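# Load a staple stick onto the open stapler's rail

## Task

Pick up one stick of staples from the tray and seat it fully down over the rail of the opened stapler, straddling it with its legs pointing down. The stapler must end up lying flat and resting directly on the table. Release the stick and withdraw the gripper afterwards.

## Robot and tools

Robot: two six-joint arms, left_arm and right_arm, each ending in a parallel two-finger gripper. Joint order in every row and every per-joint list: waist, shoulder, elbow, forearm roll, wrist pitch, wrist roll. Stated ranges (rad): waist -2.618..2.618, shoulder 0.000..3.140, elbow -2.967..0.000, forearm roll -1.745..1.745, wrist pitch -1.220..1.220, wrist roll -2.094..2.094. True ends may differ by up to 0.014 rad.

Frames: the scene frame has its origin at table-top height, midway between the nominal arm bases; +z up, +x out over the table, left_arm on +y. Actual bases: left_arm at (-0.015, +0.319, +0.032) m, yaw quat (1,0,0,-0.012); right_arm at (-0.012, -0.324, +0.032) m, quat (1,0,0,+0.030). Reported hand positions, hand quaternions and wrist-camera poses are in that arm's own base frame; head cameras and the table use the scene frame. The gripper's fingers point along its +z and close along its y; end_effector_position is the point between the pads, roughly 5 mm short of the tips. Printed hand values can be off by a few cm, worse at long reach.

Rows: every motion row is one flat list of 14 numbers in [-1, 1]: left_arm's 6 joint values then its opening, then right_arm's 6 joint values then its opening. Joint values are offsets, scaled so 1.0 = 2.463 rad, measured from the Joint targets reported at the start of that action (not from the previous row). Opening is absolute: +1 fully open, -1 closed; a 0 is a real command (half open), so resend the current value to leave a gripper alone. Closing fully takes about 1 s.

execute_actions(actions, cameras): actions is a list of actions; each action is a list of up to 15 rows, one per 1/30 s step; a short action repeats its final row to fill 15 steps. An empty list just reports state and images. An action is rejected for both arms if any joint would go more than 0.014 rad beyond its range; a malformed action, or a first action failing that check, rejects the whole call. Joints pushed past their real end stop there, and the result may print "joint sent to its limit".

move(target, speed, blend, opening_speed, blocking, cameras): target is one 14-number row or a list of up to 15 rows; all joint numbers in every row are offsets from the same Joint targets held when the move starts, and openings are absolute. Joints move together in joint space, so the hand traces a curve, and nothing avoids obstacles or the other arm. speed: rad/s for the joint with farthest to travel, 0.01 to 3, default 0.5 (one value or one per target). blend (rad) rounds corners at intermediate targets. opening_speed (0.2 or more, per second on the -1..+1 scale) ramps the fingers. A path takes at least 0.5 s; beyond 10 s total it stops short. blocking=false returns after about 0.5 s while motion continues. The result adds a "move:" line: done, off_target (resting more than 0.01 rad from target), moving, held, or fault, plus limits=held if steps were withheld. Neither done nor off_target tells you about contact.

wait(seconds 0 to 10): lets time pass with last commands held; a running move keeps going. stop(): brakes the current move. zoom_image(camera, region=[x0,y0,x1,y1] pixels, at most 504x504): closer look at the latest image of cam_head_left, cam_head_right, cam_left_wrist or cam_right_wrist. finished_scene(scene): ends the current scene for good; give its number.

Result lines: Joint positions lists each arm's six angles (rad) plus pad gap (m, 0.070 = open). Joint targets is the base for your next offsets. Tool commands shows present gripper commands. grip_measured is measured opening on the command scale; to hold, command about 0.05 below the reading at first contact (less for a gentler grip). Parts thinner than about 2 mm get reduced force. Joint torques include the arm's own weight, positive toward larger angle, and are noisy. "joint command not followed" means the inter-arm clearance check altered or blocked steps. MOTOR HOT appears at 65 °C; at 80 °C the arm goes limp and drops for 30-60 s or more. Holding loads, stretching out or pushing against something unreachable heats motors.

Motion limits: each joint target moves at most 3 rad/s, stays within 0.963 rad of the measured angle, and a target putting the hand over 70 mm from its measured spot is scaled back. Large offsets may need several actions. To stop pushing on something, command targets back beyond the measured positions.

Cameras: all four are 896x504; head cameras are fixed above and behind, looking down over the table; wrist cameras ride on the hands and may lag slightly while moving. Calibration (intrinsics and extrinsics) is supplied per camera and may be a few mm or degrees off.

Avoid: contact torque at a joint's limit (20.9 N m for the first three joints, 7.28 for wrist joints; wrist motors manage only about 4 N m) halts that arm for 10 s. Any collision or squeeze between the two arms, including gripping the other arm's fingers, can fail the task. Do not drop the stick, release it while it moves, strike the stapler or table hard, knock the stapler over or off flat, or let anything fall off the table. Objects may occasionally get nudged by outside disturbances.

Each tool is called after "Emit:" as name([rows], argument=value, ...), one row to a line, values as JSON.

## Session

Emit:
execute_actions(actions=[])

Scene clock: 0.00 s.
left_arm: end_effector_position=(+0.1422, -0.1009, +0.0945) grip_measured=+0.98 end_effector_quat_wxyz=(+0.221, -0.069, +0.958, -0.168) | right_arm: end_effector_position=(+0.2419, +0.0427, +0.1324) grip_measured=+0.99 end_effector_quat_wxyz=(+0.191, -0.526, +0.815, +0.149)
Joint positions: left_arm=[-0.701 0.709 -0.319 0.1 0.712 -0.902 0.069] | right_arm=[-0.263 1.35 -0.857 0.532 1.18 -1.621 0.07]
Joint torques (N m): no reading
Joint targets: left_arm=[-0.701 0.709 -0.319 0.100 0.712 -0.902] | right_arm=[-0.263 1.350 -0.857 0.532 1.180 -1.621]
Tool commands: left_gripper/opening=+1.0 right_gripper/opening=+1.0
camera_calibration:
cam_left_wrist: T_world_to_cam=[[0.0594387, -0.940066, 0.335771, -0.13385], [-0.98745, -0.00606741, 0.157813, 0.122073], [-0.146317, -0.340938, -0.92863, 0.199704], [0, 0, 0, 1]] pos_world=[0.157717, -0.0570009, 0.21113]
cam_right_wrist: T_world_to_cam=[[0.921966, -0.38464, -0.0450589, -0.197131], [-0.37781, -0.918896, 0.113531, 0.114781], [-0.0850731, -0.0876483, -0.992512, 0.280151], [0, 0, 0, 1]] pos_world=[0.248946, 0.054202, 0.256139]

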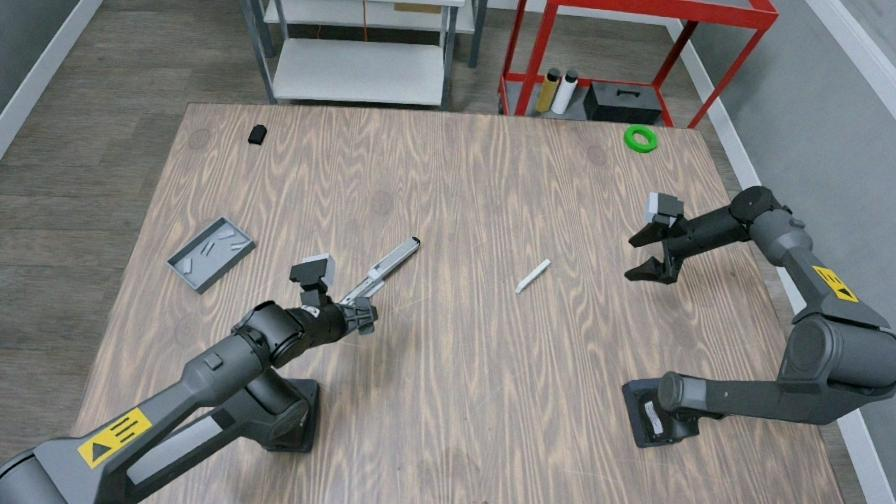

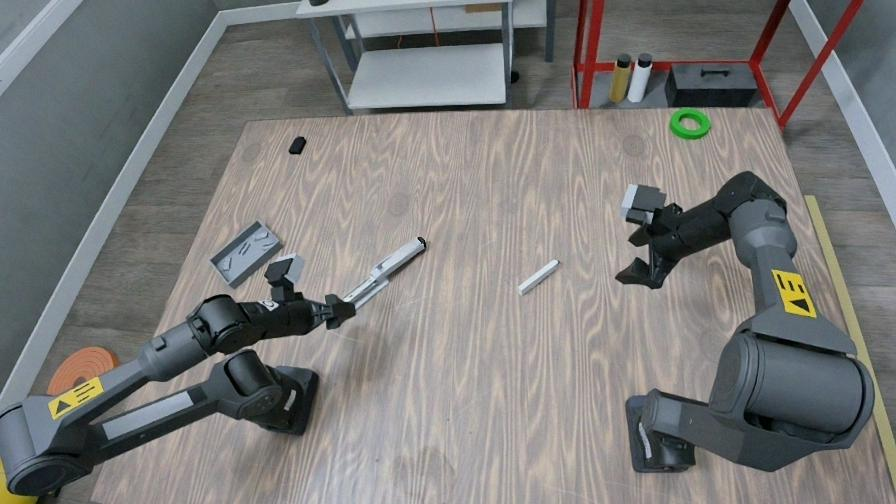

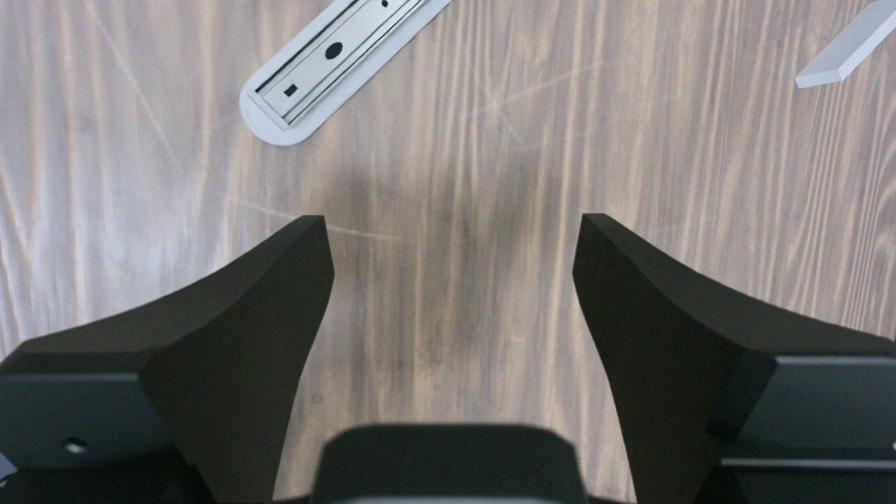

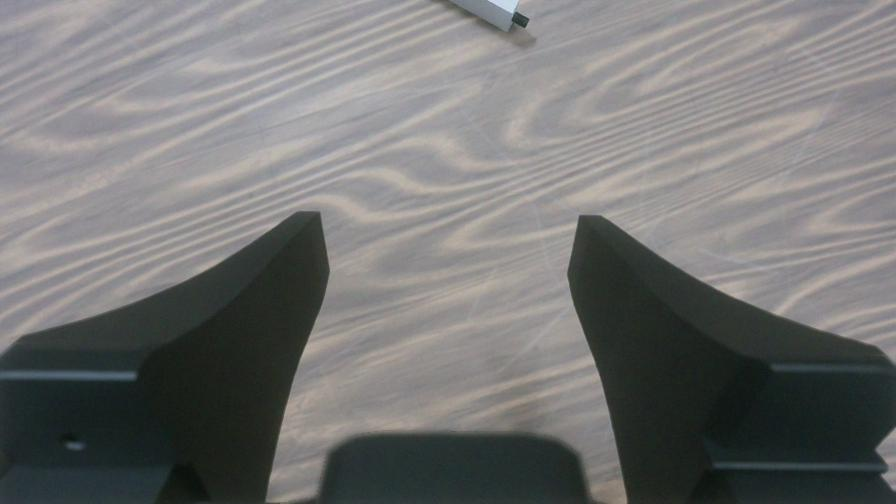

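Emit:
move([
  [0,0.0775,-0.2765,-0.0406,0.0763,0.2444,1,0,0,0,0,0,0,1],
  [0.527,0.2919,-0.3017,-0.0406,-0.0126,0.3662,1,0,0,0,0,0,0,1],
], speed=0.9, blend=[0.15,0])

Emit:
zoom_image(camera="cam_left_wrist", region=[308, 130, 588, 410])

Emit:
zoom_image(camera="cam_head_left", region=[320, 220, 440, 330])

Emit:
zoom_image(camera="cam_head_right", region=[320, 220, 440, 330])

Scene clock: 7.77 s.
left_arm: end_effector_position=(+0.3075, +0.2095, +0.1778) grip_measured=+0.98 end_effector_quat_wxyz=(+0.286, -0.281, +0.912, +0.088) | right_arm: end_effector_position=(+0.2419, +0.0427, +0.1324) grip_measured=+0.99 end_effector_quat_wxyz=(+0.191, -0.526, +0.815, +0.149)
Joint positions: left_arm=[0.598 1.429 -1.061 0 0.682 0 0.069] | right_arm=[-0.263 1.35 -0.857 0.532 1.18 -1.621 0.07]
Joint torques (N m): left_arm=[-0.43 -4.66 -4.83 -0.01 -0.39 0.06] | right_arm=[0.06 -3.99 -3.11 0.54 0.1 -0.04]
Joint targets: left_arm=[0.597 1.427 -1.062 0.000 0.681 0.000] | right_arm=[-0.263 1.350 -0.857 0.532 1.180 -1.621]
move: done
camera_calibration:
cam_left_wrist: T_world_to_cam=[[0.565908, -0.824297, -0.016795, 0.00292652], [-0.824406, -0.565998, 0.000700955, 0.369101], [-0.0100837, 0.0134492, -0.999859, 0.303492], [0, 0, 0, 1]] pos_world=[0.305693, 0.207241, 0.30324]
cam_right_wrist: T_world_to_cam=[[0.921966, -0.38464, -0.0450589, -0.197131], [-0.37781, -0.918896, 0.113531, 0.114781], [-0.0850731, -0.0876483, -0.992512, 0.280151], [0, 0, 0, 1]] pos_world=[0.248946, 0.054202, 0.256139]

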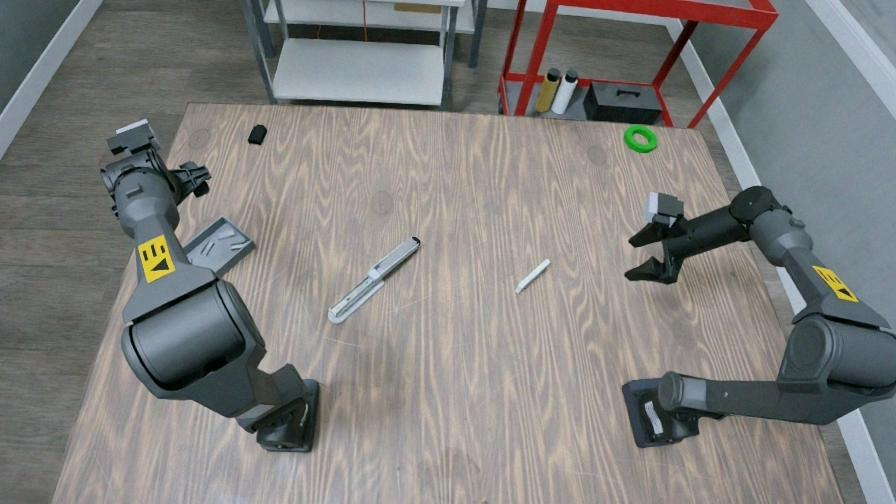

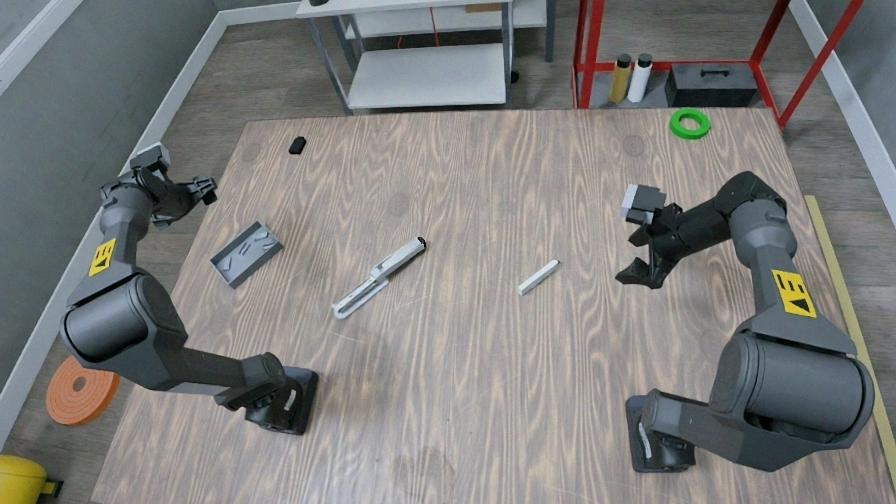

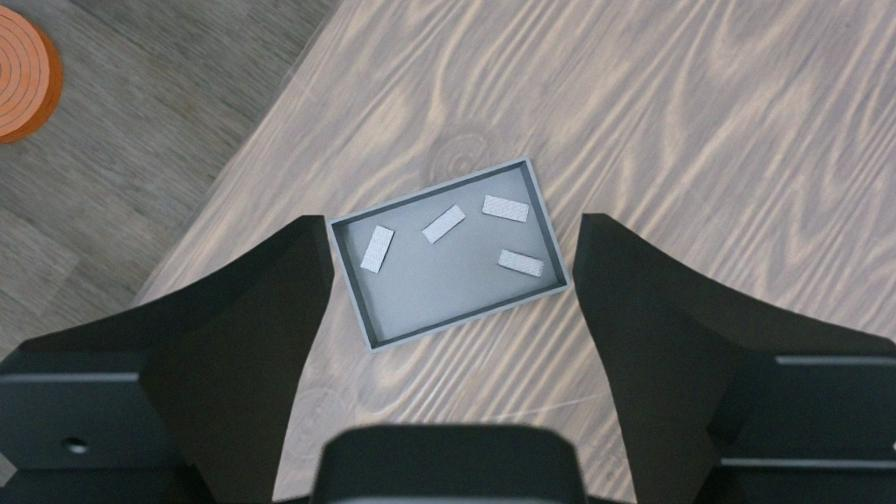

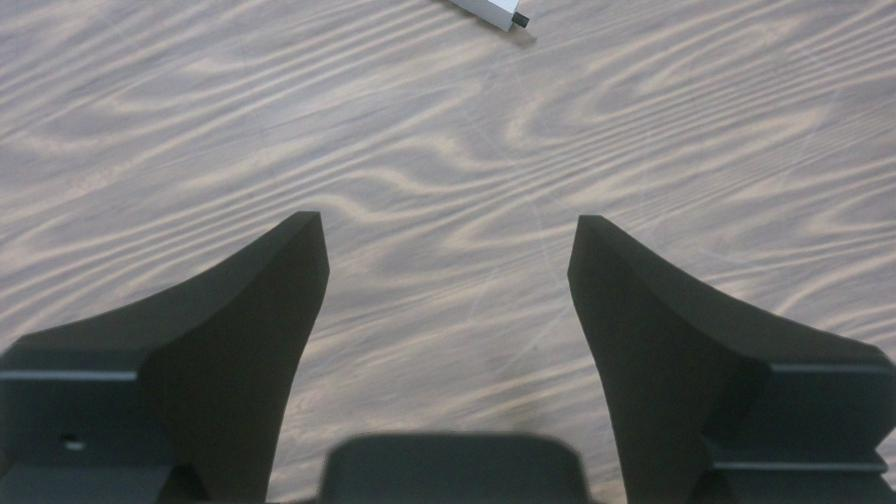

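Scaled by 1.800 from the camera's 896x504 image, which has a finer 1280x720 frame.

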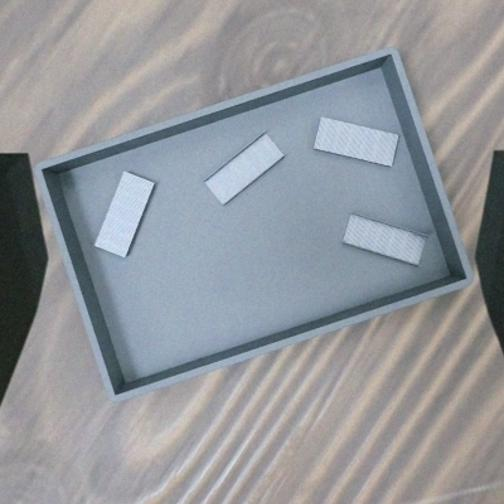

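Scaled by 4.200 from the camera's 896x504 image, which has a finer 1280x720 frame.

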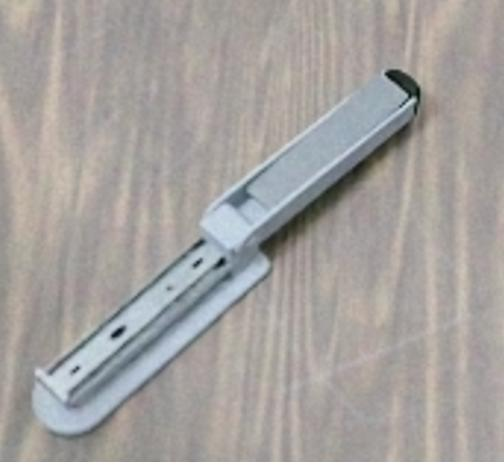

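Scaled by 4.200 from the camera's 896x504 image, which has a finer 1280x720 frame.

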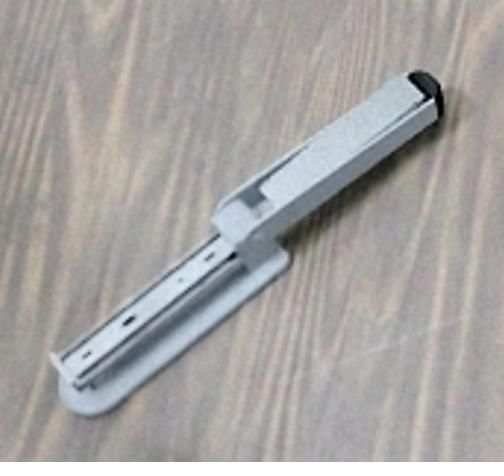

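Emit:
zoom_image(camera="cam_left_wrist", region=[350, 190, 470, 290])

Emit:
zoom_image(camera="cam_left_wrist", region=[460, 180, 580, 290])

Scaled by 4.200 from the camera's 896x504 image, which has a finer 1280x720 frame.

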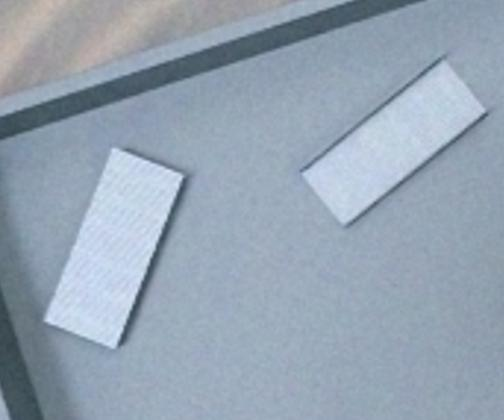

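Scaled by 4.200 from the camera's 896x504 image, which has a finer 1280x720 frame.

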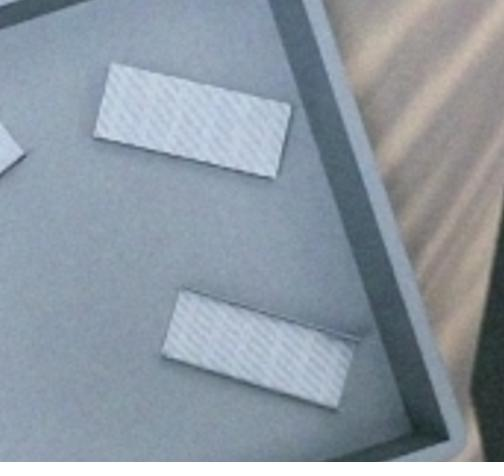

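Emit:
move(target=[-0.0376,0.2513,-0.2064,0,0.2036,-0.5867,-0.2,0,0,0,0,0,0,1], speed=0.7, cameras=["cam_left_wrist"])

Emit:
zoom_image(camera="cam_left_wrist", region=[298, 50, 598, 350])

Scene clock: 15.50 s.
left_arm: end_effector_position=(+0.3532, +0.1951, +0.0592) grip_measured=-0.20 end_effector_quat_wxyz=(+0.001, +0.828, -0.561, -0.001) | right_arm: end_effector_position=(+0.2419, +0.0427, +0.1324) grip_measured=+0.99 end_effector_quat_wxyz=(+0.191, -0.526, +0.815, +0.149)
Joint positions: left_arm=[0.505 2.048 -1.57 0 1.183 -1.446 0.028] | right_arm=[-0.263 1.35 -0.857 0.532 1.18 -1.621 0.07]
Joint torques (N m): left_arm=[-0.09 -7.99 -3.87 -0.02 -0.04 0.2] | right_arm=[-0.01 -4.19 -3.18 0.55 0.11 -0.01]
Joint targets: left_arm=[0.505 2.046 -1.570 0.000 1.183 -1.445] | right_arm=[-0.263 1.350 -0.857 0.532 1.180 -1.621]
move: done
camera_calibration:
cam_left_wrist: T_world_to_cam=[[0.931242, 0.363934, -0.0184432, -0.397664], [0.308245, -0.759731, 0.572533, 0.00265604], [0.194352, -0.538852, -0.819674, 0.210444], [0, 0, 0, 1]] pos_world=[0.328602, 0.260139, 0.16364]
Images, in order (width x height): cam_left_wrist 896x504.

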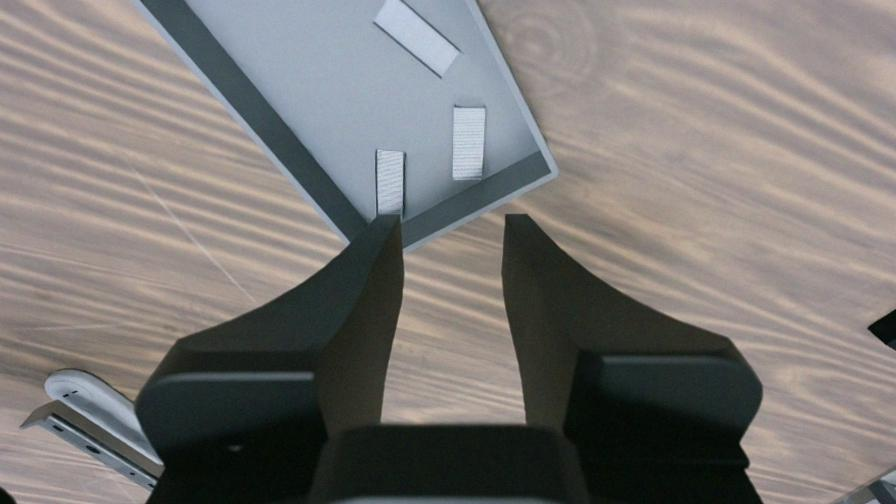

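Scaled by 1.680 from the camera's 896x504 image, which has a finer 1280x720 frame.

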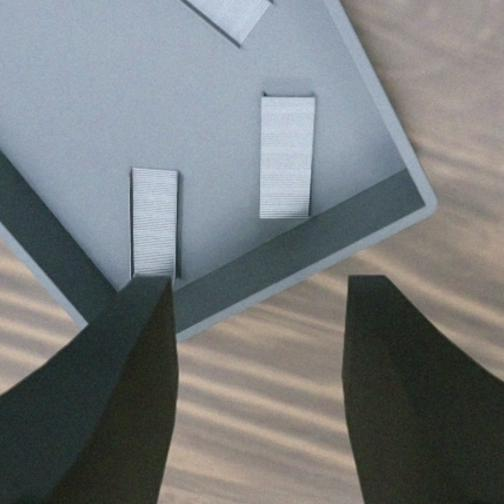

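Emit:
move(target=[-0.0029,0.0483,0.0376,0,-0.0863,-0.0032,-0.2,0,0,0,0,0,0,1], speed=0.25, cameras=["cam_left_wrist"])

Emit:
zoom_image(camera="cam_left_wrist", region=[298, 100, 598, 400])

Scene clock: 21.57 s.
left_arm: end_effector_position=(+0.3591, +0.1952, -0.0111) grip_measured=-0.20 end_effector_quat_wxyz=(+0.001, +0.828, -0.561, -0.001) | right_arm: end_effector_position=(+0.2419, +0.0427, +0.1324) grip_measured=+0.99 end_effector_quat_wxyz=(+0.191, -0.526, +0.815, +0.149)
Joint positions: left_arm=[0.498 2.167 -1.476 0 0.97 -1.453 0.028] | right_arm=[-0.263 1.35 -0.857 0.532 1.18 -1.621 0.07]
Joint torques (N m): left_arm=[-0.45 -8.31 -3.9 0 0.07 -0.2] | right_arm=[-0.09 -4.07 -3.36 0.53 0.11 -0.01]
Joint targets: left_arm=[0.498 2.165 -1.477 0.000 0.970 -1.453] | right_arm=[-0.263 1.350 -0.857 0.532 1.180 -1.621]
move: done
camera_calibration:
cam_left_wrist: T_world_to_cam=[[0.931213, 0.364005, -0.0184955, -0.404495], [0.308332, -0.759697, 0.572531, 0.0411247], [0.194353, -0.538851, -0.819674, 0.151727], [0, 0, 0, 1]] pos_world=[0.334503, 0.260239, 0.0933404]
Images, in order (width x height): cam_left_wrist 896x504.

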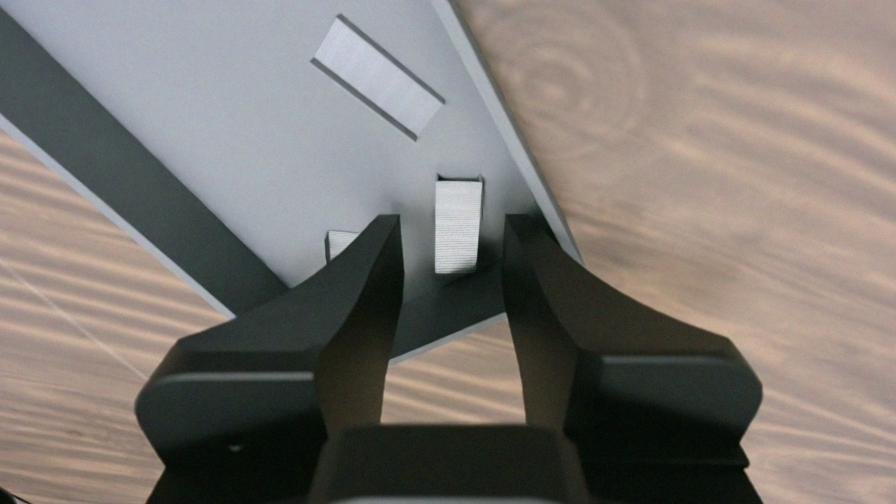

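Scaled by 1.680 from the camera's 896x504 image, which has a finer 1280x720 frame.

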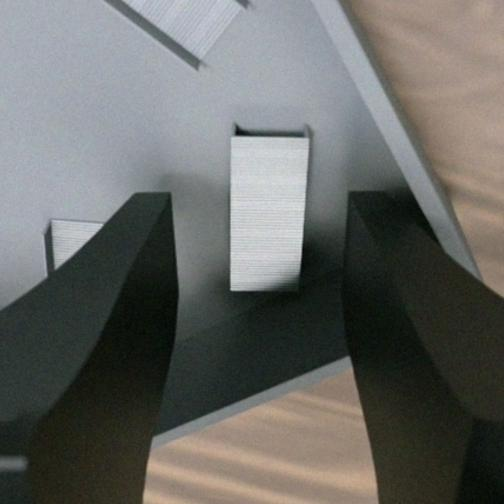

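Emit:
move([
  [0,0,0,0,0,0,-0.4,0,0,0,0,0,0,1],
  [0,0.0054,0.0036,0,-0.0090,0,-0.4,0,0,0,0,0,0,1],
], speed=0.06, opening_speed=0.5, cameras=["cam_left_wrist"])

Emit:
zoom_image(camera="cam_left_wrist", region=[298, 100, 598, 400])

Scene clock: 25.60 s.
left_arm: end_effector_position=(+0.3597, +0.1955, -0.0173) grip_measured=-0.40 end_effector_quat_wxyz=(+0.000, +0.828, -0.561, +0.000) | right_arm: end_effector_position=(+0.2419, +0.0427, +0.1324) grip_measured=+0.99 end_effector_quat_wxyz=(+0.191, -0.526, +0.815, +0.149)
Joint positions: left_arm=[0.498 2.178 -1.468 0 0.948 -1.453 0.021] | right_arm=[-0.263 1.35 -0.857 0.532 1.18 -1.621 0.07]
Joint torques (N m): left_arm=[-0.15 -7.6 -2.95 0.02 0.02 -0.02] | right_arm=[-0.02 -3.91 -3.34 0.54 0.11 -0.02]
Joint targets: left_arm=[0.498 2.179 -1.469 0.000 0.948 -1.453] | right_arm=[-0.263 1.350 -0.857 0.532 1.180 -1.621]
move: done
camera_calibration:
cam_left_wrist: T_world_to_cam=[[0.931261, 0.364023, -0.01549, -0.405142], [0.306809, -0.760544, 0.572224, 0.0455202], [0.196522, -0.537643, -0.819951, 0.145698], [0, 0, 0, 1]] pos_world=[0.334694, 0.260435, 0.0871415]
Images, in order (width x height): cam_left_wrist 896x504.

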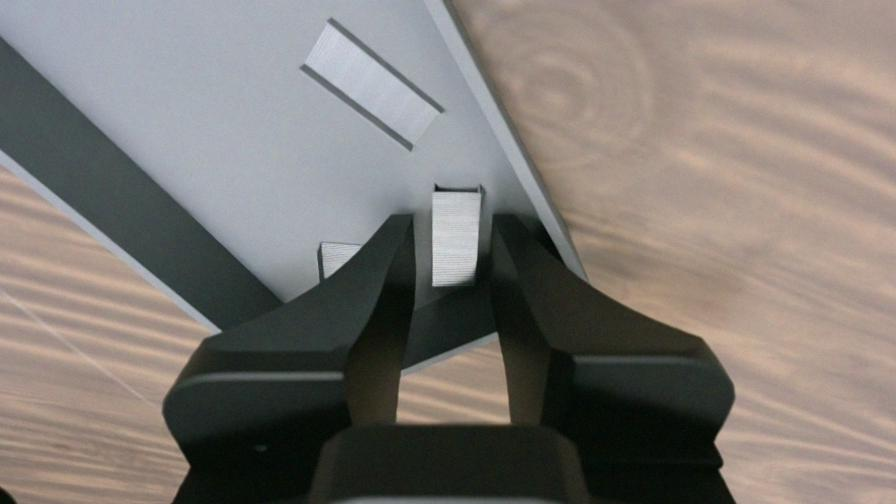

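Scaled by 1.680 from the camera's 896x504 image, which has a finer 1280x720 frame.

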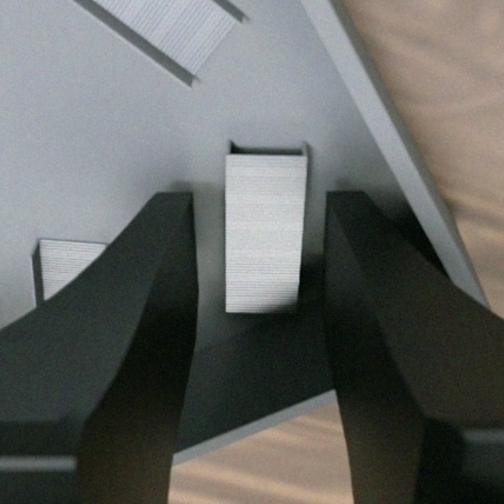

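Emit:
move([
  [0,0,0,0,0,0,-0.8,0,0,0,0,0,0,1],
  [0,-0.054,-0.0412,0,0.0952,0,-0.8,0,0,0,0,0,0,1],
], speed=0.2, opening_speed=0.4, cameras=["cam_left_wrist"])

Emit:
move(target=[-0.3455,-0.2392,0.2762,0,-0.0369,0.7836,-0.8,0,0,0,0,0,0,1], speed=0.8, cameras=["cam_left_wrist","cam_head_left"])

Emit:
zoom_image(camera="cam_left_wrist", region=[298, 0, 598, 300])

Scene clock: 32.97 s.
left_arm: end_effector_position=(+0.3550, +0.1930, +0.0609) grip_measured=-0.80 end_effector_quat_wxyz=(-0.001, +0.828, -0.561, +0.000) | right_arm: end_effector_position=(+0.2419, +0.0427, +0.1324) grip_measured=+0.99 end_effector_quat_wxyz=(+0.191, -0.526, +0.815, +0.149)
Joint positions: left_arm=[0.498 2.044 -1.571 0 1.183 -1.453 0.007] | right_arm=[-0.263 1.35 -0.857 0.532 1.18 -1.621 0.07]
Joint torques (N m): left_arm=[0.4 -7 -3.33 0.06 -0.06 0.18] | right_arm=[0.24 -3.88 -3.49 0.55 0.12 -0.02]
Joint targets: left_arm=[0.498 2.046 -1.570 0.000 1.183 -1.453] | right_arm=[-0.263 1.350 -0.857 0.532 1.180 -1.621]
move: done
camera_calibration:
cam_left_wrist: T_world_to_cam=[[0.931265, 0.364083, -0.0137573, -0.398774], [0.305966, -0.760993, 0.572079, 0.000551433], [0.197815, -0.536966, -0.820083, 0.208813], [0, 0, 0, 1]] pos_world=[0.329889, 0.257732, 0.165442]
Images, in order (width x height): cam_left_wrist 896x504.

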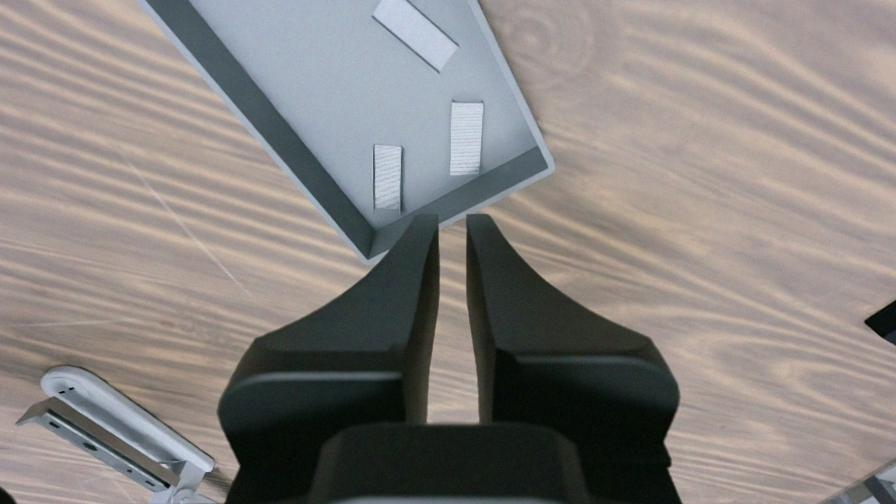

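Scene clock: 35.83 s.
left_arm: end_effector_position=(+0.2236, -0.0826, +0.0900) grip_measured=-0.80 end_effector_quat_wxyz=(+0.000, +0.404, +0.915, +0.000) | right_arm: end_effector_position=(+0.2419, +0.0427, +0.1324) grip_measured=+0.99 end_effector_quat_wxyz=(+0.191, -0.526, +0.815, +0.149)
Joint positions: left_arm=[-0.354 1.456 -0.889 0 1.092 0.478 0.007] | right_arm=[-0.263 1.35 -0.857 0.532 1.18 -1.621 0.07]
Joint torques (N m): left_arm=[0.85 -3.56 -3.86 -0.01 -0.07 -0.22] | right_arm=[0.01 -4.05 -3.31 0.57 0.09 0]
Joint targets: left_arm=[-0.353 1.457 -0.890 0.000 1.092 0.477] | right_arm=[-0.263 1.350 -0.857 0.532 1.180 -1.621]
move: done
camera_calibration:
cam_left_wrist: T_world_to_cam=[[-0.743563, -0.668487, -0.0154711, 0.113633], [-0.554554, 0.603576, 0.572858, 0.119493], [-0.37361, 0.434535, -0.819509, 0.318649], [0, 0, 0, 1]] pos_world=[0.269809, -0.134625, 0.194441]
Images, in order (width x height): cam_head_left 896x504, cam_left_wrist 896x504.

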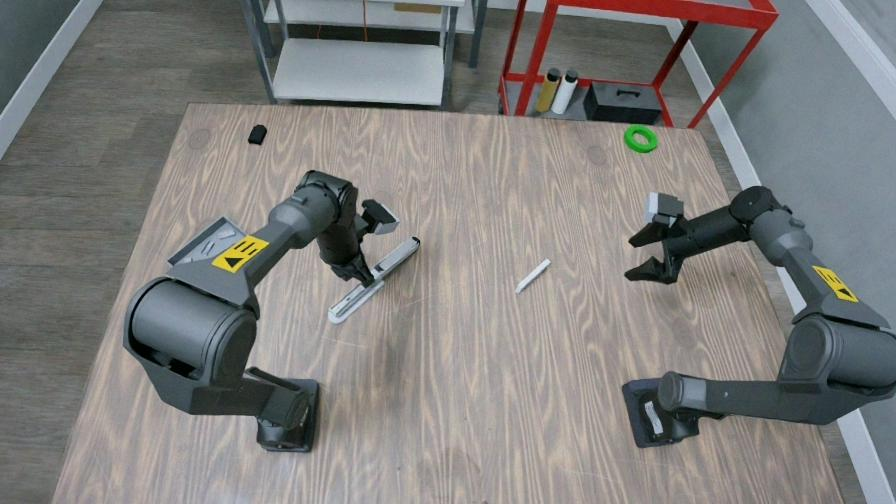

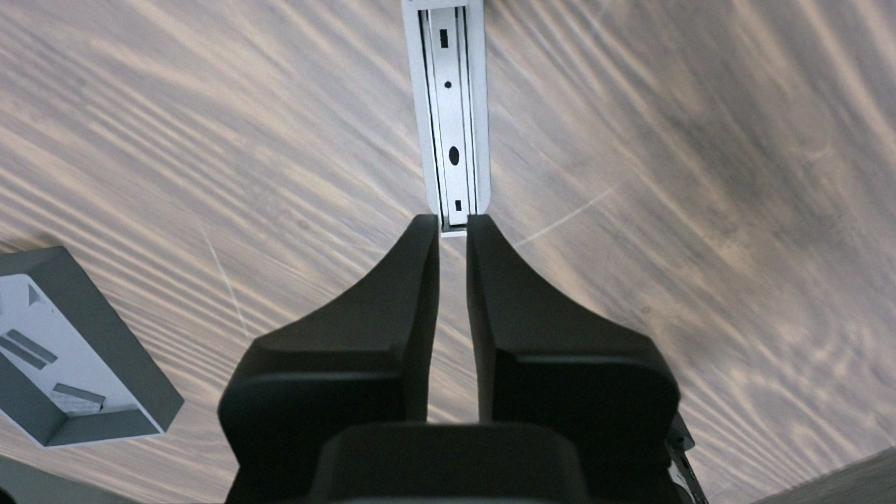

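Scaled by 1.680 from the camera's 896x504 image, which has a finer 1280x720 frame.

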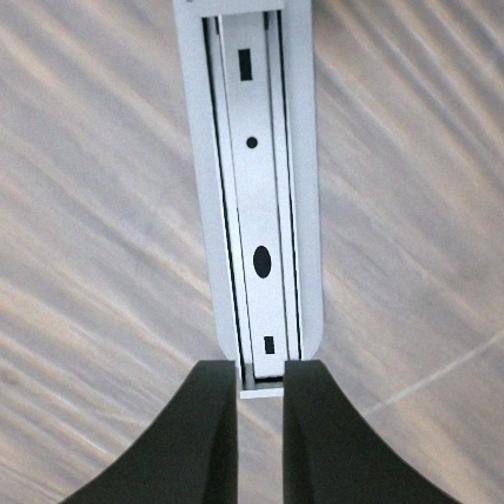

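Emit:
move([
  [0.3455,0.2392,-0.2762,0,0.0369,-0.7836,-0.4,0,0,0,0,0,0,1],
  [0.3455,0.2932,-0.2350,0,-0.0583,-0.7836,-0.4,0,0,0,0,0,0,1],
  [0.3455,0.2954,-0.2336,0,-0.0621,-0.7836,-0.4,0,0,0,0,0,0,1],
], speed=[0.8,0.3,0.04], cameras=["cam_left_wrist"])

Emit:
zoom_image(camera="cam_left_wrist", region=[348, 130, 568, 350])

Scene clock: 42.93 s.
left_arm: end_effector_position=(+0.3600, +0.1957, -0.0200) grip_measured=-0.40 end_effector_quat_wxyz=(-0.001, +0.828, -0.561, +0.000) | right_arm: end_effector_position=(+0.2419, +0.0427, +0.1324) grip_measured=+0.99 end_effector_quat_wxyz=(+0.191, -0.526, +0.815, +0.149)
Joint positions: left_arm=[0.498 2.183 -1.466 0 0.939 -1.453 0.021] | right_arm=[-0.263 1.35 -0.857 0.532 1.18 -1.621 0.07]
Joint torques (N m): left_arm=[-0.41 -7.48 -2.77 0.02 -0.02 0.2] | right_arm=[-0.11 -4.12 -3.22 0.55 0.08 -0.04]
Joint targets: left_arm=[0.498 2.184 -1.465 0.000 0.939 -1.453] | right_arm=[-0.263 1.350 -0.857 0.532 1.180 -1.621]
move: done
camera_calibration:
cam_left_wrist: T_world_to_cam=[[0.930885, 0.365036, -0.0142248, -0.405611], [0.306986, -0.760554, 0.572116, 0.0469563], [0.198024, -0.536941, -0.820049, 0.142767], [0, 0, 0, 1]] pos_world=[0.33489, 0.260433, 0.084442]
Images, in order (width x height): cam_left_wrist 896x504.

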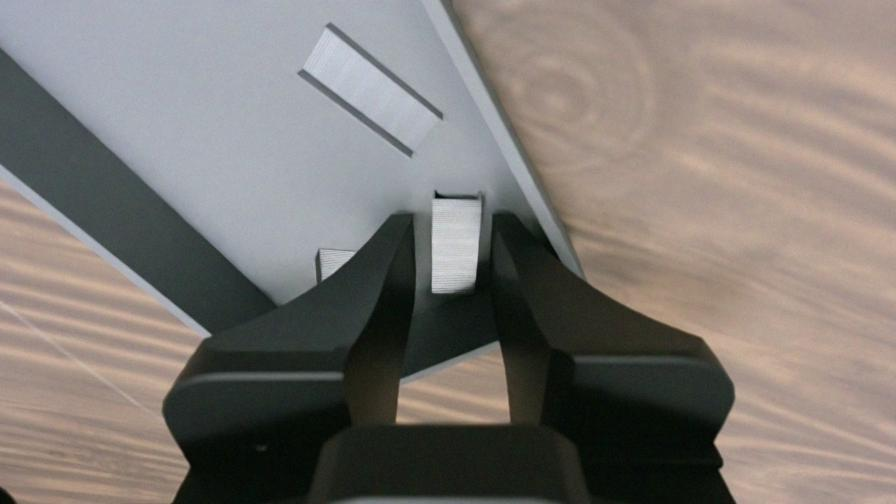

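Scaled by 2.291 from the camera's 896x504 image, which has a finer 1280x720 frame.

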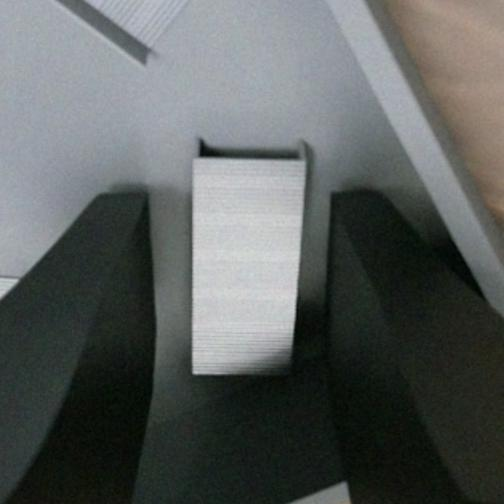

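Emit:
move(target=[0,0.0018,0.0012,0,-0.0031,0,-0.4,0,0,0,0,0,0,1], speed=0.04, cameras=[])

Emit:
move(target=[0,0.0018,0.0012,0,-0.0031,0,-0.4,0,0,0,0,0,0,1], speed=0.04, cameras=["cam_left_wrist"])

Scene clock: 45.50 s.
left_arm: end_effector_position=(+0.3597, +0.1955, -0.0228) grip_measured=-0.40 end_effector_quat_wxyz=(+0.000, +0.828, -0.561, +0.000) | right_arm: end_effector_position=(+0.2419, +0.0427, +0.1324) grip_measured=+0.99 end_effector_quat_wxyz=(+0.191, -0.526, +0.815, +0.149)
Joint positions: left_arm=[0.498 2.188 -1.462 0 0.931 -1.453 0.021] | right_arm=[-0.263 1.35 -0.857 0.532 1.18 -1.621 0.07]
Joint torques (N m): left_arm=[-0.3 -7.52 -2.81 -0.04 -0.04 0.19] | right_arm=[-0.13 -3.96 -3.19 0.56 0.1 0]
Joint targets: left_arm=[0.498 2.189 -1.462 0.000 0.931 -1.453] | right_arm=[-0.263 1.350 -0.857 0.532 1.180 -1.621]
move: done
No camera images: "cameras" was empty.

Scene clock: 46.20 s.
left_arm: end_effector_position=(+0.3597, +0.1955, -0.0253) grip_measured=-0.40 end_effector_quat_wxyz=(+0.000, +0.828, -0.561, +0.000) | right_arm: end_effector_position=(+0.2419, +0.0427, +0.1324) grip_measured=+0.99 end_effector_quat_wxyz=(+0.191, -0.526, +0.815, +0.149)
Joint positions: left_arm=[0.498 2.193 -1.459 0 0.924 -1.453 0.021] | right_arm=[-0.263 1.35 -0.857 0.532 1.18 -1.621 0.07]
Joint torques (N m): left_arm=[-0.27 -7.53 -2.81 -0.03 -0.03 0.19] | right_arm=[0.01 -4.08 -3.31 0.55 0.08 -0.01]
Joint targets: left_arm=[0.498 2.193 -1.459 0.000 0.923 -1.453] | right_arm=[-0.263 1.350 -0.857 0.532 1.180 -1.621]
move: done
camera_calibration:
cam_left_wrist: T_world_to_cam=[[0.930919, 0.364909, -0.0152126, -0.405274], [0.307389, -0.760325, 0.572205, 0.0498033], [0.197236, -0.537352, -0.81997, 0.138791], [0, 0, 0, 1]] pos_world=[0.334593, 0.260334, 0.0791416]
Images, in order (width x height): cam_left_wrist 896x504.

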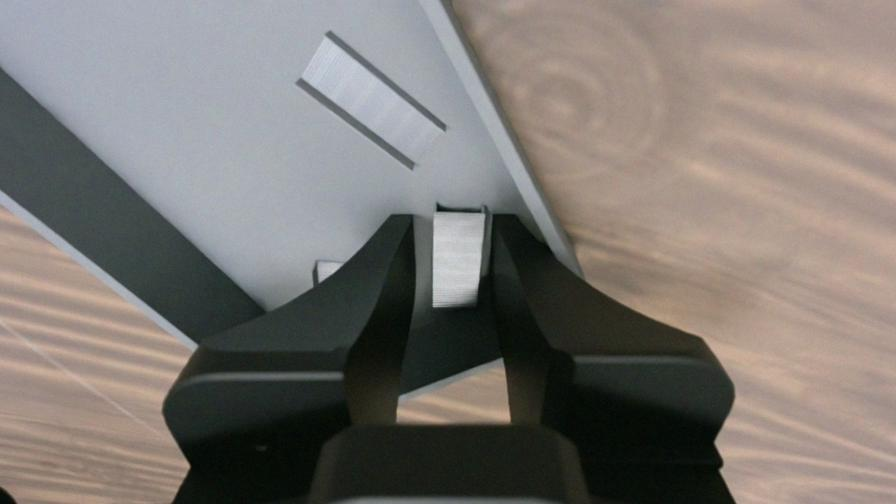

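Emit:
move([
  [-0.0049,0,0,0,0,-0.0049,-0.4,0,0,0,0,0,0,1],
  [-0.0049,0,0,0,0,-0.0049,-0.8,0,0,0,0,0,0,1],
], speed=0.06, opening_speed=0.4, cameras=["cam_left_wrist"])

Emit:
zoom_image(camera="cam_left_wrist", region=[348, 130, 568, 350])

Scene clock: 50.73 s.
left_arm: end_effector_position=(+0.3620, +0.1912, -0.0253) grip_measured=-0.65 end_effector_quat_wxyz=(+0.000, +0.828, -0.561, +0.000) | right_arm: end_effector_position=(+0.2419, +0.0427, +0.1324) grip_measured=+0.99 end_effector_quat_wxyz=(+0.191, -0.526, +0.815, +0.149)
Joint positions: left_arm=[0.486 2.193 -1.459 0 0.924 -1.465 0.012] | right_arm=[-0.263 1.35 -0.857 0.532 1.18 -1.621 0.07]
Joint torques (N m): left_arm=[0.84 -8.36 -3.62 0.08 -0.01 -0.17] | right_arm=[0 -3.94 -3.22 0.54 0.13 -0.04]
Joint targets: left_arm=[0.486 2.193 -1.459 0.000 0.923 -1.465] | right_arm=[-0.263 1.350 -0.857 0.532 1.180 -1.621]
move: done
camera_calibration:
cam_left_wrist: T_world_to_cam=[[0.931013, 0.36467, -0.0151955, -0.40591], [0.307174, -0.760381, 0.572245, 0.0458796], [0.197126, -0.537435, -0.819942, 0.136063], [0, 0, 0, 1]] pos_world=[0.336993, 0.256034, 0.0791416]
Images, in order (width x height): cam_left_wrist 896x504.

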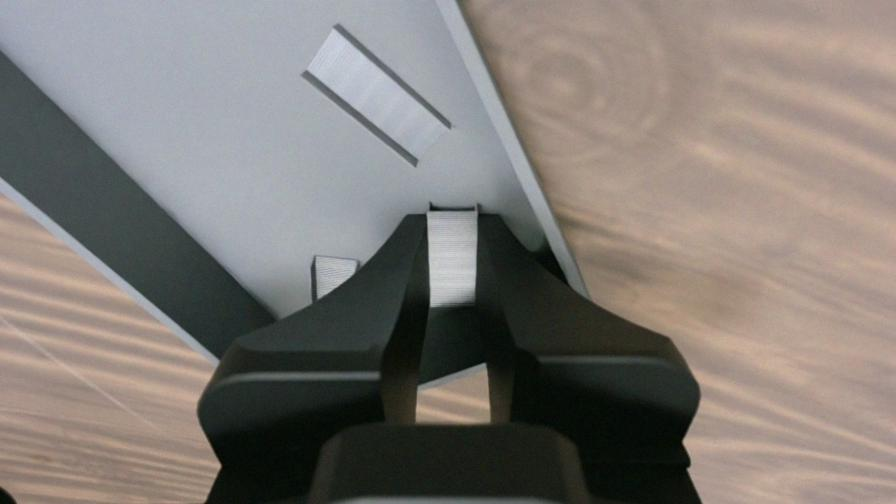

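Scaled by 2.291 from the camera's 896x504 image, which has a finer 1280x720 frame.

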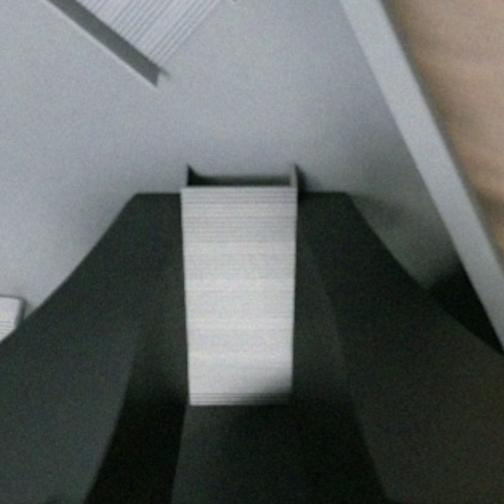

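Emit:
move([
  [0,-0.0597,-0.0451,0,0.1056,0,-0.8,0,0,0,0,0,0,1],
  [-0.336,-0.2715,0.2743,0,-0.0025,0.7726,-0.8,0,0,0,0,0,0,1],
], speed=[0.2,0.7], cameras=["cam_left_wrist","cam_head_right"])

Emit:
zoom_image(camera="cam_left_wrist", region=[350, 0, 550, 250])

Scene clock: 59.57 s.
left_arm: end_effector_position=(+0.2236, -0.0797, +0.0500) grip_measured=-0.65 end_effector_quat_wxyz=(-0.001, +0.381, +0.925, +0.000) | right_arm: end_effector_position=(+0.2419, +0.0427, +0.1324) grip_measured=+0.99 end_effector_quat_wxyz=(+0.191, -0.526, +0.815, +0.149)
Joint positions: left_arm=[-0.343 1.524 -0.783 0 0.918 0.439 0.012] | right_arm=[-0.263 1.35 -0.857 0.532 1.18 -1.621 0.07]
Joint torques (N m): left_arm=[0.84 -3.88 -3.8 0.03 -0.07 -0.21] | right_arm=[-0.06 -4.08 -3.29 0.57 0.09 -0.01]
Joint targets: left_arm=[-0.342 1.524 -0.784 0.000 0.917 0.438] | right_arm=[-0.263 1.350 -0.857 0.532 1.180 -1.621]
move: done
camera_calibration:
cam_left_wrist: T_world_to_cam=[[-0.709016, -0.705028, -0.0152137, 0.10432], [-0.583906, 0.574839, 0.573249, 0.144885], [-0.395411, 0.415326, -0.81924, 0.287961], [0, 0, 0, 1]] pos_world=[0.272427, -0.129335, 0.154442]
Images, in order (width x height): cam_head_right 896x504, cam_left_wrist 896x504.

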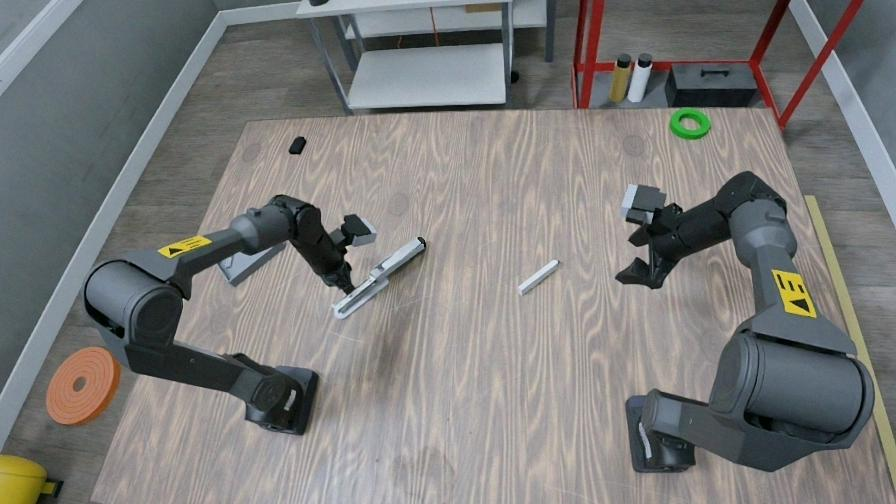

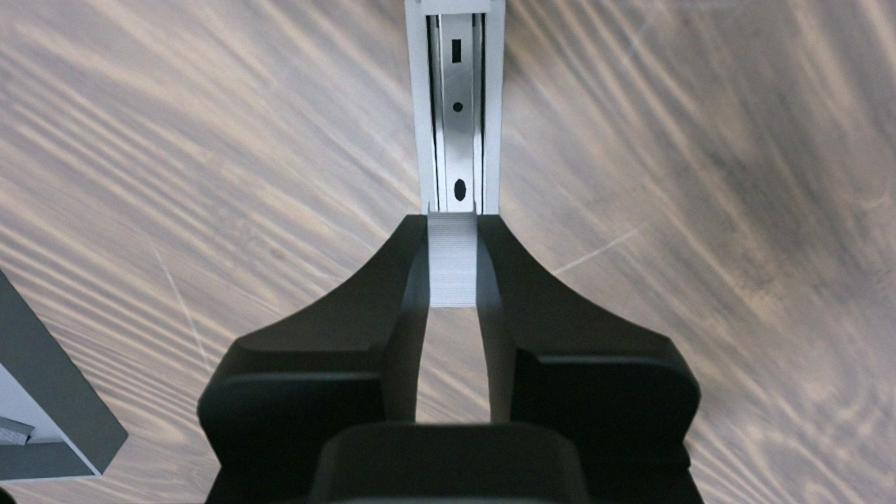

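Scaled by 2.016 from the camera's 896x504 image, which has a finer 1280x720 frame.

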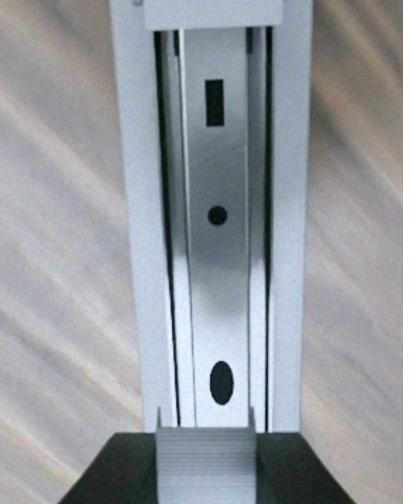

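Emit:
move(target=[-0.0033,0.0281,0.0276,0,-0.0552,-0.0175,-0.8,0,0,0,0,0,0,1], speed=0.2, cameras=["cam_left_wrist"])

Emit:
zoom_image(camera="cam_left_wrist", region=[350, 50, 550, 300])

Scene clock: 63.87 s.
left_arm: end_effector_position=(+0.2222, -0.0810, +0.0195) grip_measured=-0.65 end_effector_quat_wxyz=(-0.001, +0.364, +0.932, +0.000) | right_arm: end_effector_position=(+0.2419, +0.0427, +0.1324) grip_measured=+0.99 end_effector_quat_wxyz=(+0.191, -0.526, +0.815, +0.149)
Joint positions: left_arm=[-0.35 1.594 -0.715 0 0.78 0.395 0.012] | right_arm=[-0.263 1.35 -0.857 0.532 1.18 -1.621 0.07]
Joint torques (N m): left_arm=[-0.36 -4.47 -3.34 -0.08 0.04 -0.06] | right_arm=[0.03 -4.02 -3.45 0.57 0.09 -0.01]
Joint targets: left_arm=[-0.350 1.593 -0.716 0.000 0.781 0.395] | right_arm=[-0.263 1.350 -0.857 0.532 1.180 -1.621]
move: done
camera_calibration:
cam_left_wrist: T_world_to_cam=[[-0.682552, -0.730683, -0.0150085, 0.0939448], [-0.604327, 0.552733, 0.573826, 0.165037], [-0.410989, 0.400736, -0.81884, 0.265173], [0, 0, 0, 1]] pos_world=[0.272842, -0.128842, 0.123841]
Images, in order (width x height): cam_left_wrist 896x504.

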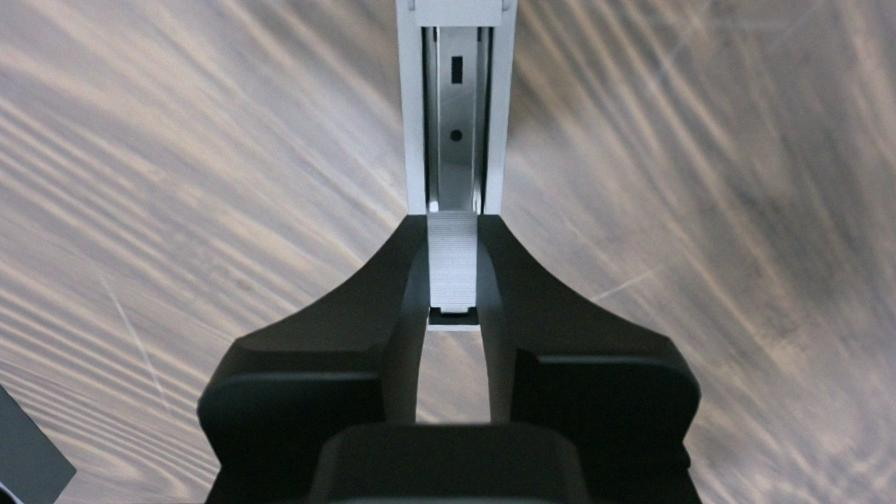

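Scaled by 2.016 from the camera's 896x504 image, which has a finer 1280x720 frame.

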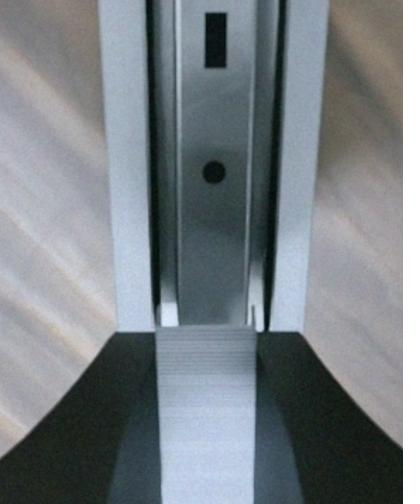

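Emit:
move(target=[-0.0013,0.0132,0.0092,0,-0.0225,-0.0013,-0.8,0,0,0,0,0,0,1], speed=0.06, cameras=["cam_left_wrist"])

Emit:
zoom_image(camera="cam_left_wrist", region=[350, 100, 550, 350])

Scene clock: 67.83 s.
left_arm: end_effector_position=(+0.2220, -0.0819, +0.0079) grip_measured=-0.65 end_effector_quat_wxyz=(+0.000, +0.364, +0.931, +0.000) | right_arm: end_effector_position=(+0.2419, +0.0427, +0.1324) grip_measured=+0.99 end_effector_quat_wxyz=(+0.191, -0.526, +0.815, +0.149)
Joint positions: left_arm=[-0.353 1.626 -0.693 0 0.726 0.392 0.012] | right_arm=[-0.263 1.35 -0.857 0.532 1.18 -1.621 0.07]
Joint torques (N m): left_arm=[-0.4 -4.05 -2.58 -0.05 0.02 -0.22] | right_arm=[0.11 -3.9 -3.33 0.54 0.09 -0.01]
Joint targets: left_arm=[-0.353 1.626 -0.693 0.000 0.726 0.392] | right_arm=[-0.263 1.350 -0.857 0.532 1.180 -1.621]
move: done
camera_calibration:
cam_left_wrist: T_world_to_cam=[[-0.683139, -0.730125, -0.0154386, 0.0931892], [-0.604481, 0.553466, 0.572956, 0.172184], [-0.409784, 0.400741, -0.819441, 0.255731], [0, 0, 0, 1]] pos_world=[0.272538, -0.12974, 0.112341]
Images, in order (width x height): cam_left_wrist 896x504.

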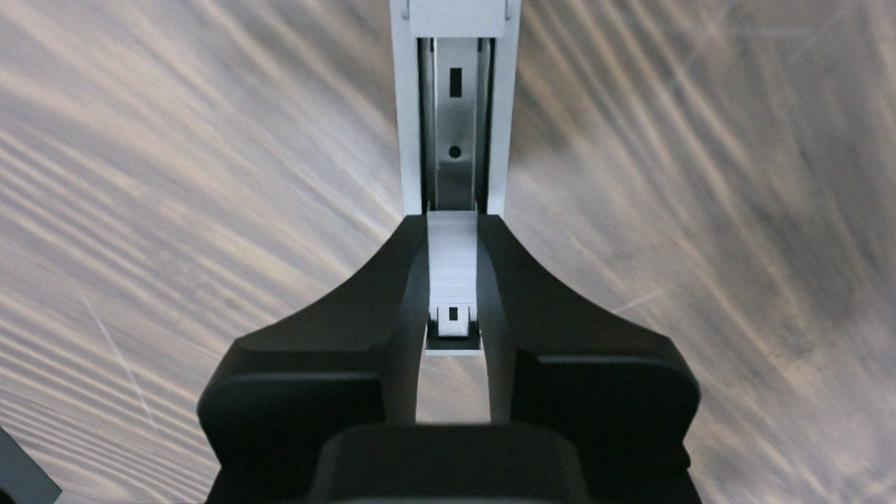

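Scaled by 2.016 from the camera's 896x504 image, which has a finer 1280x720 frame.

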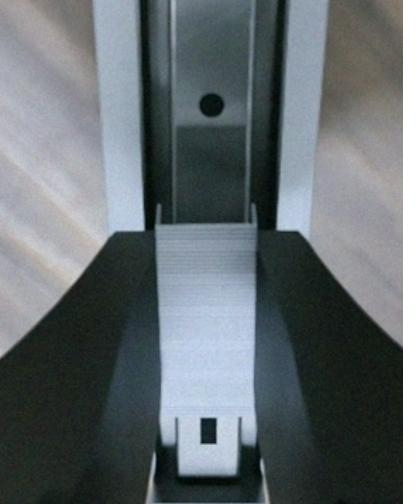

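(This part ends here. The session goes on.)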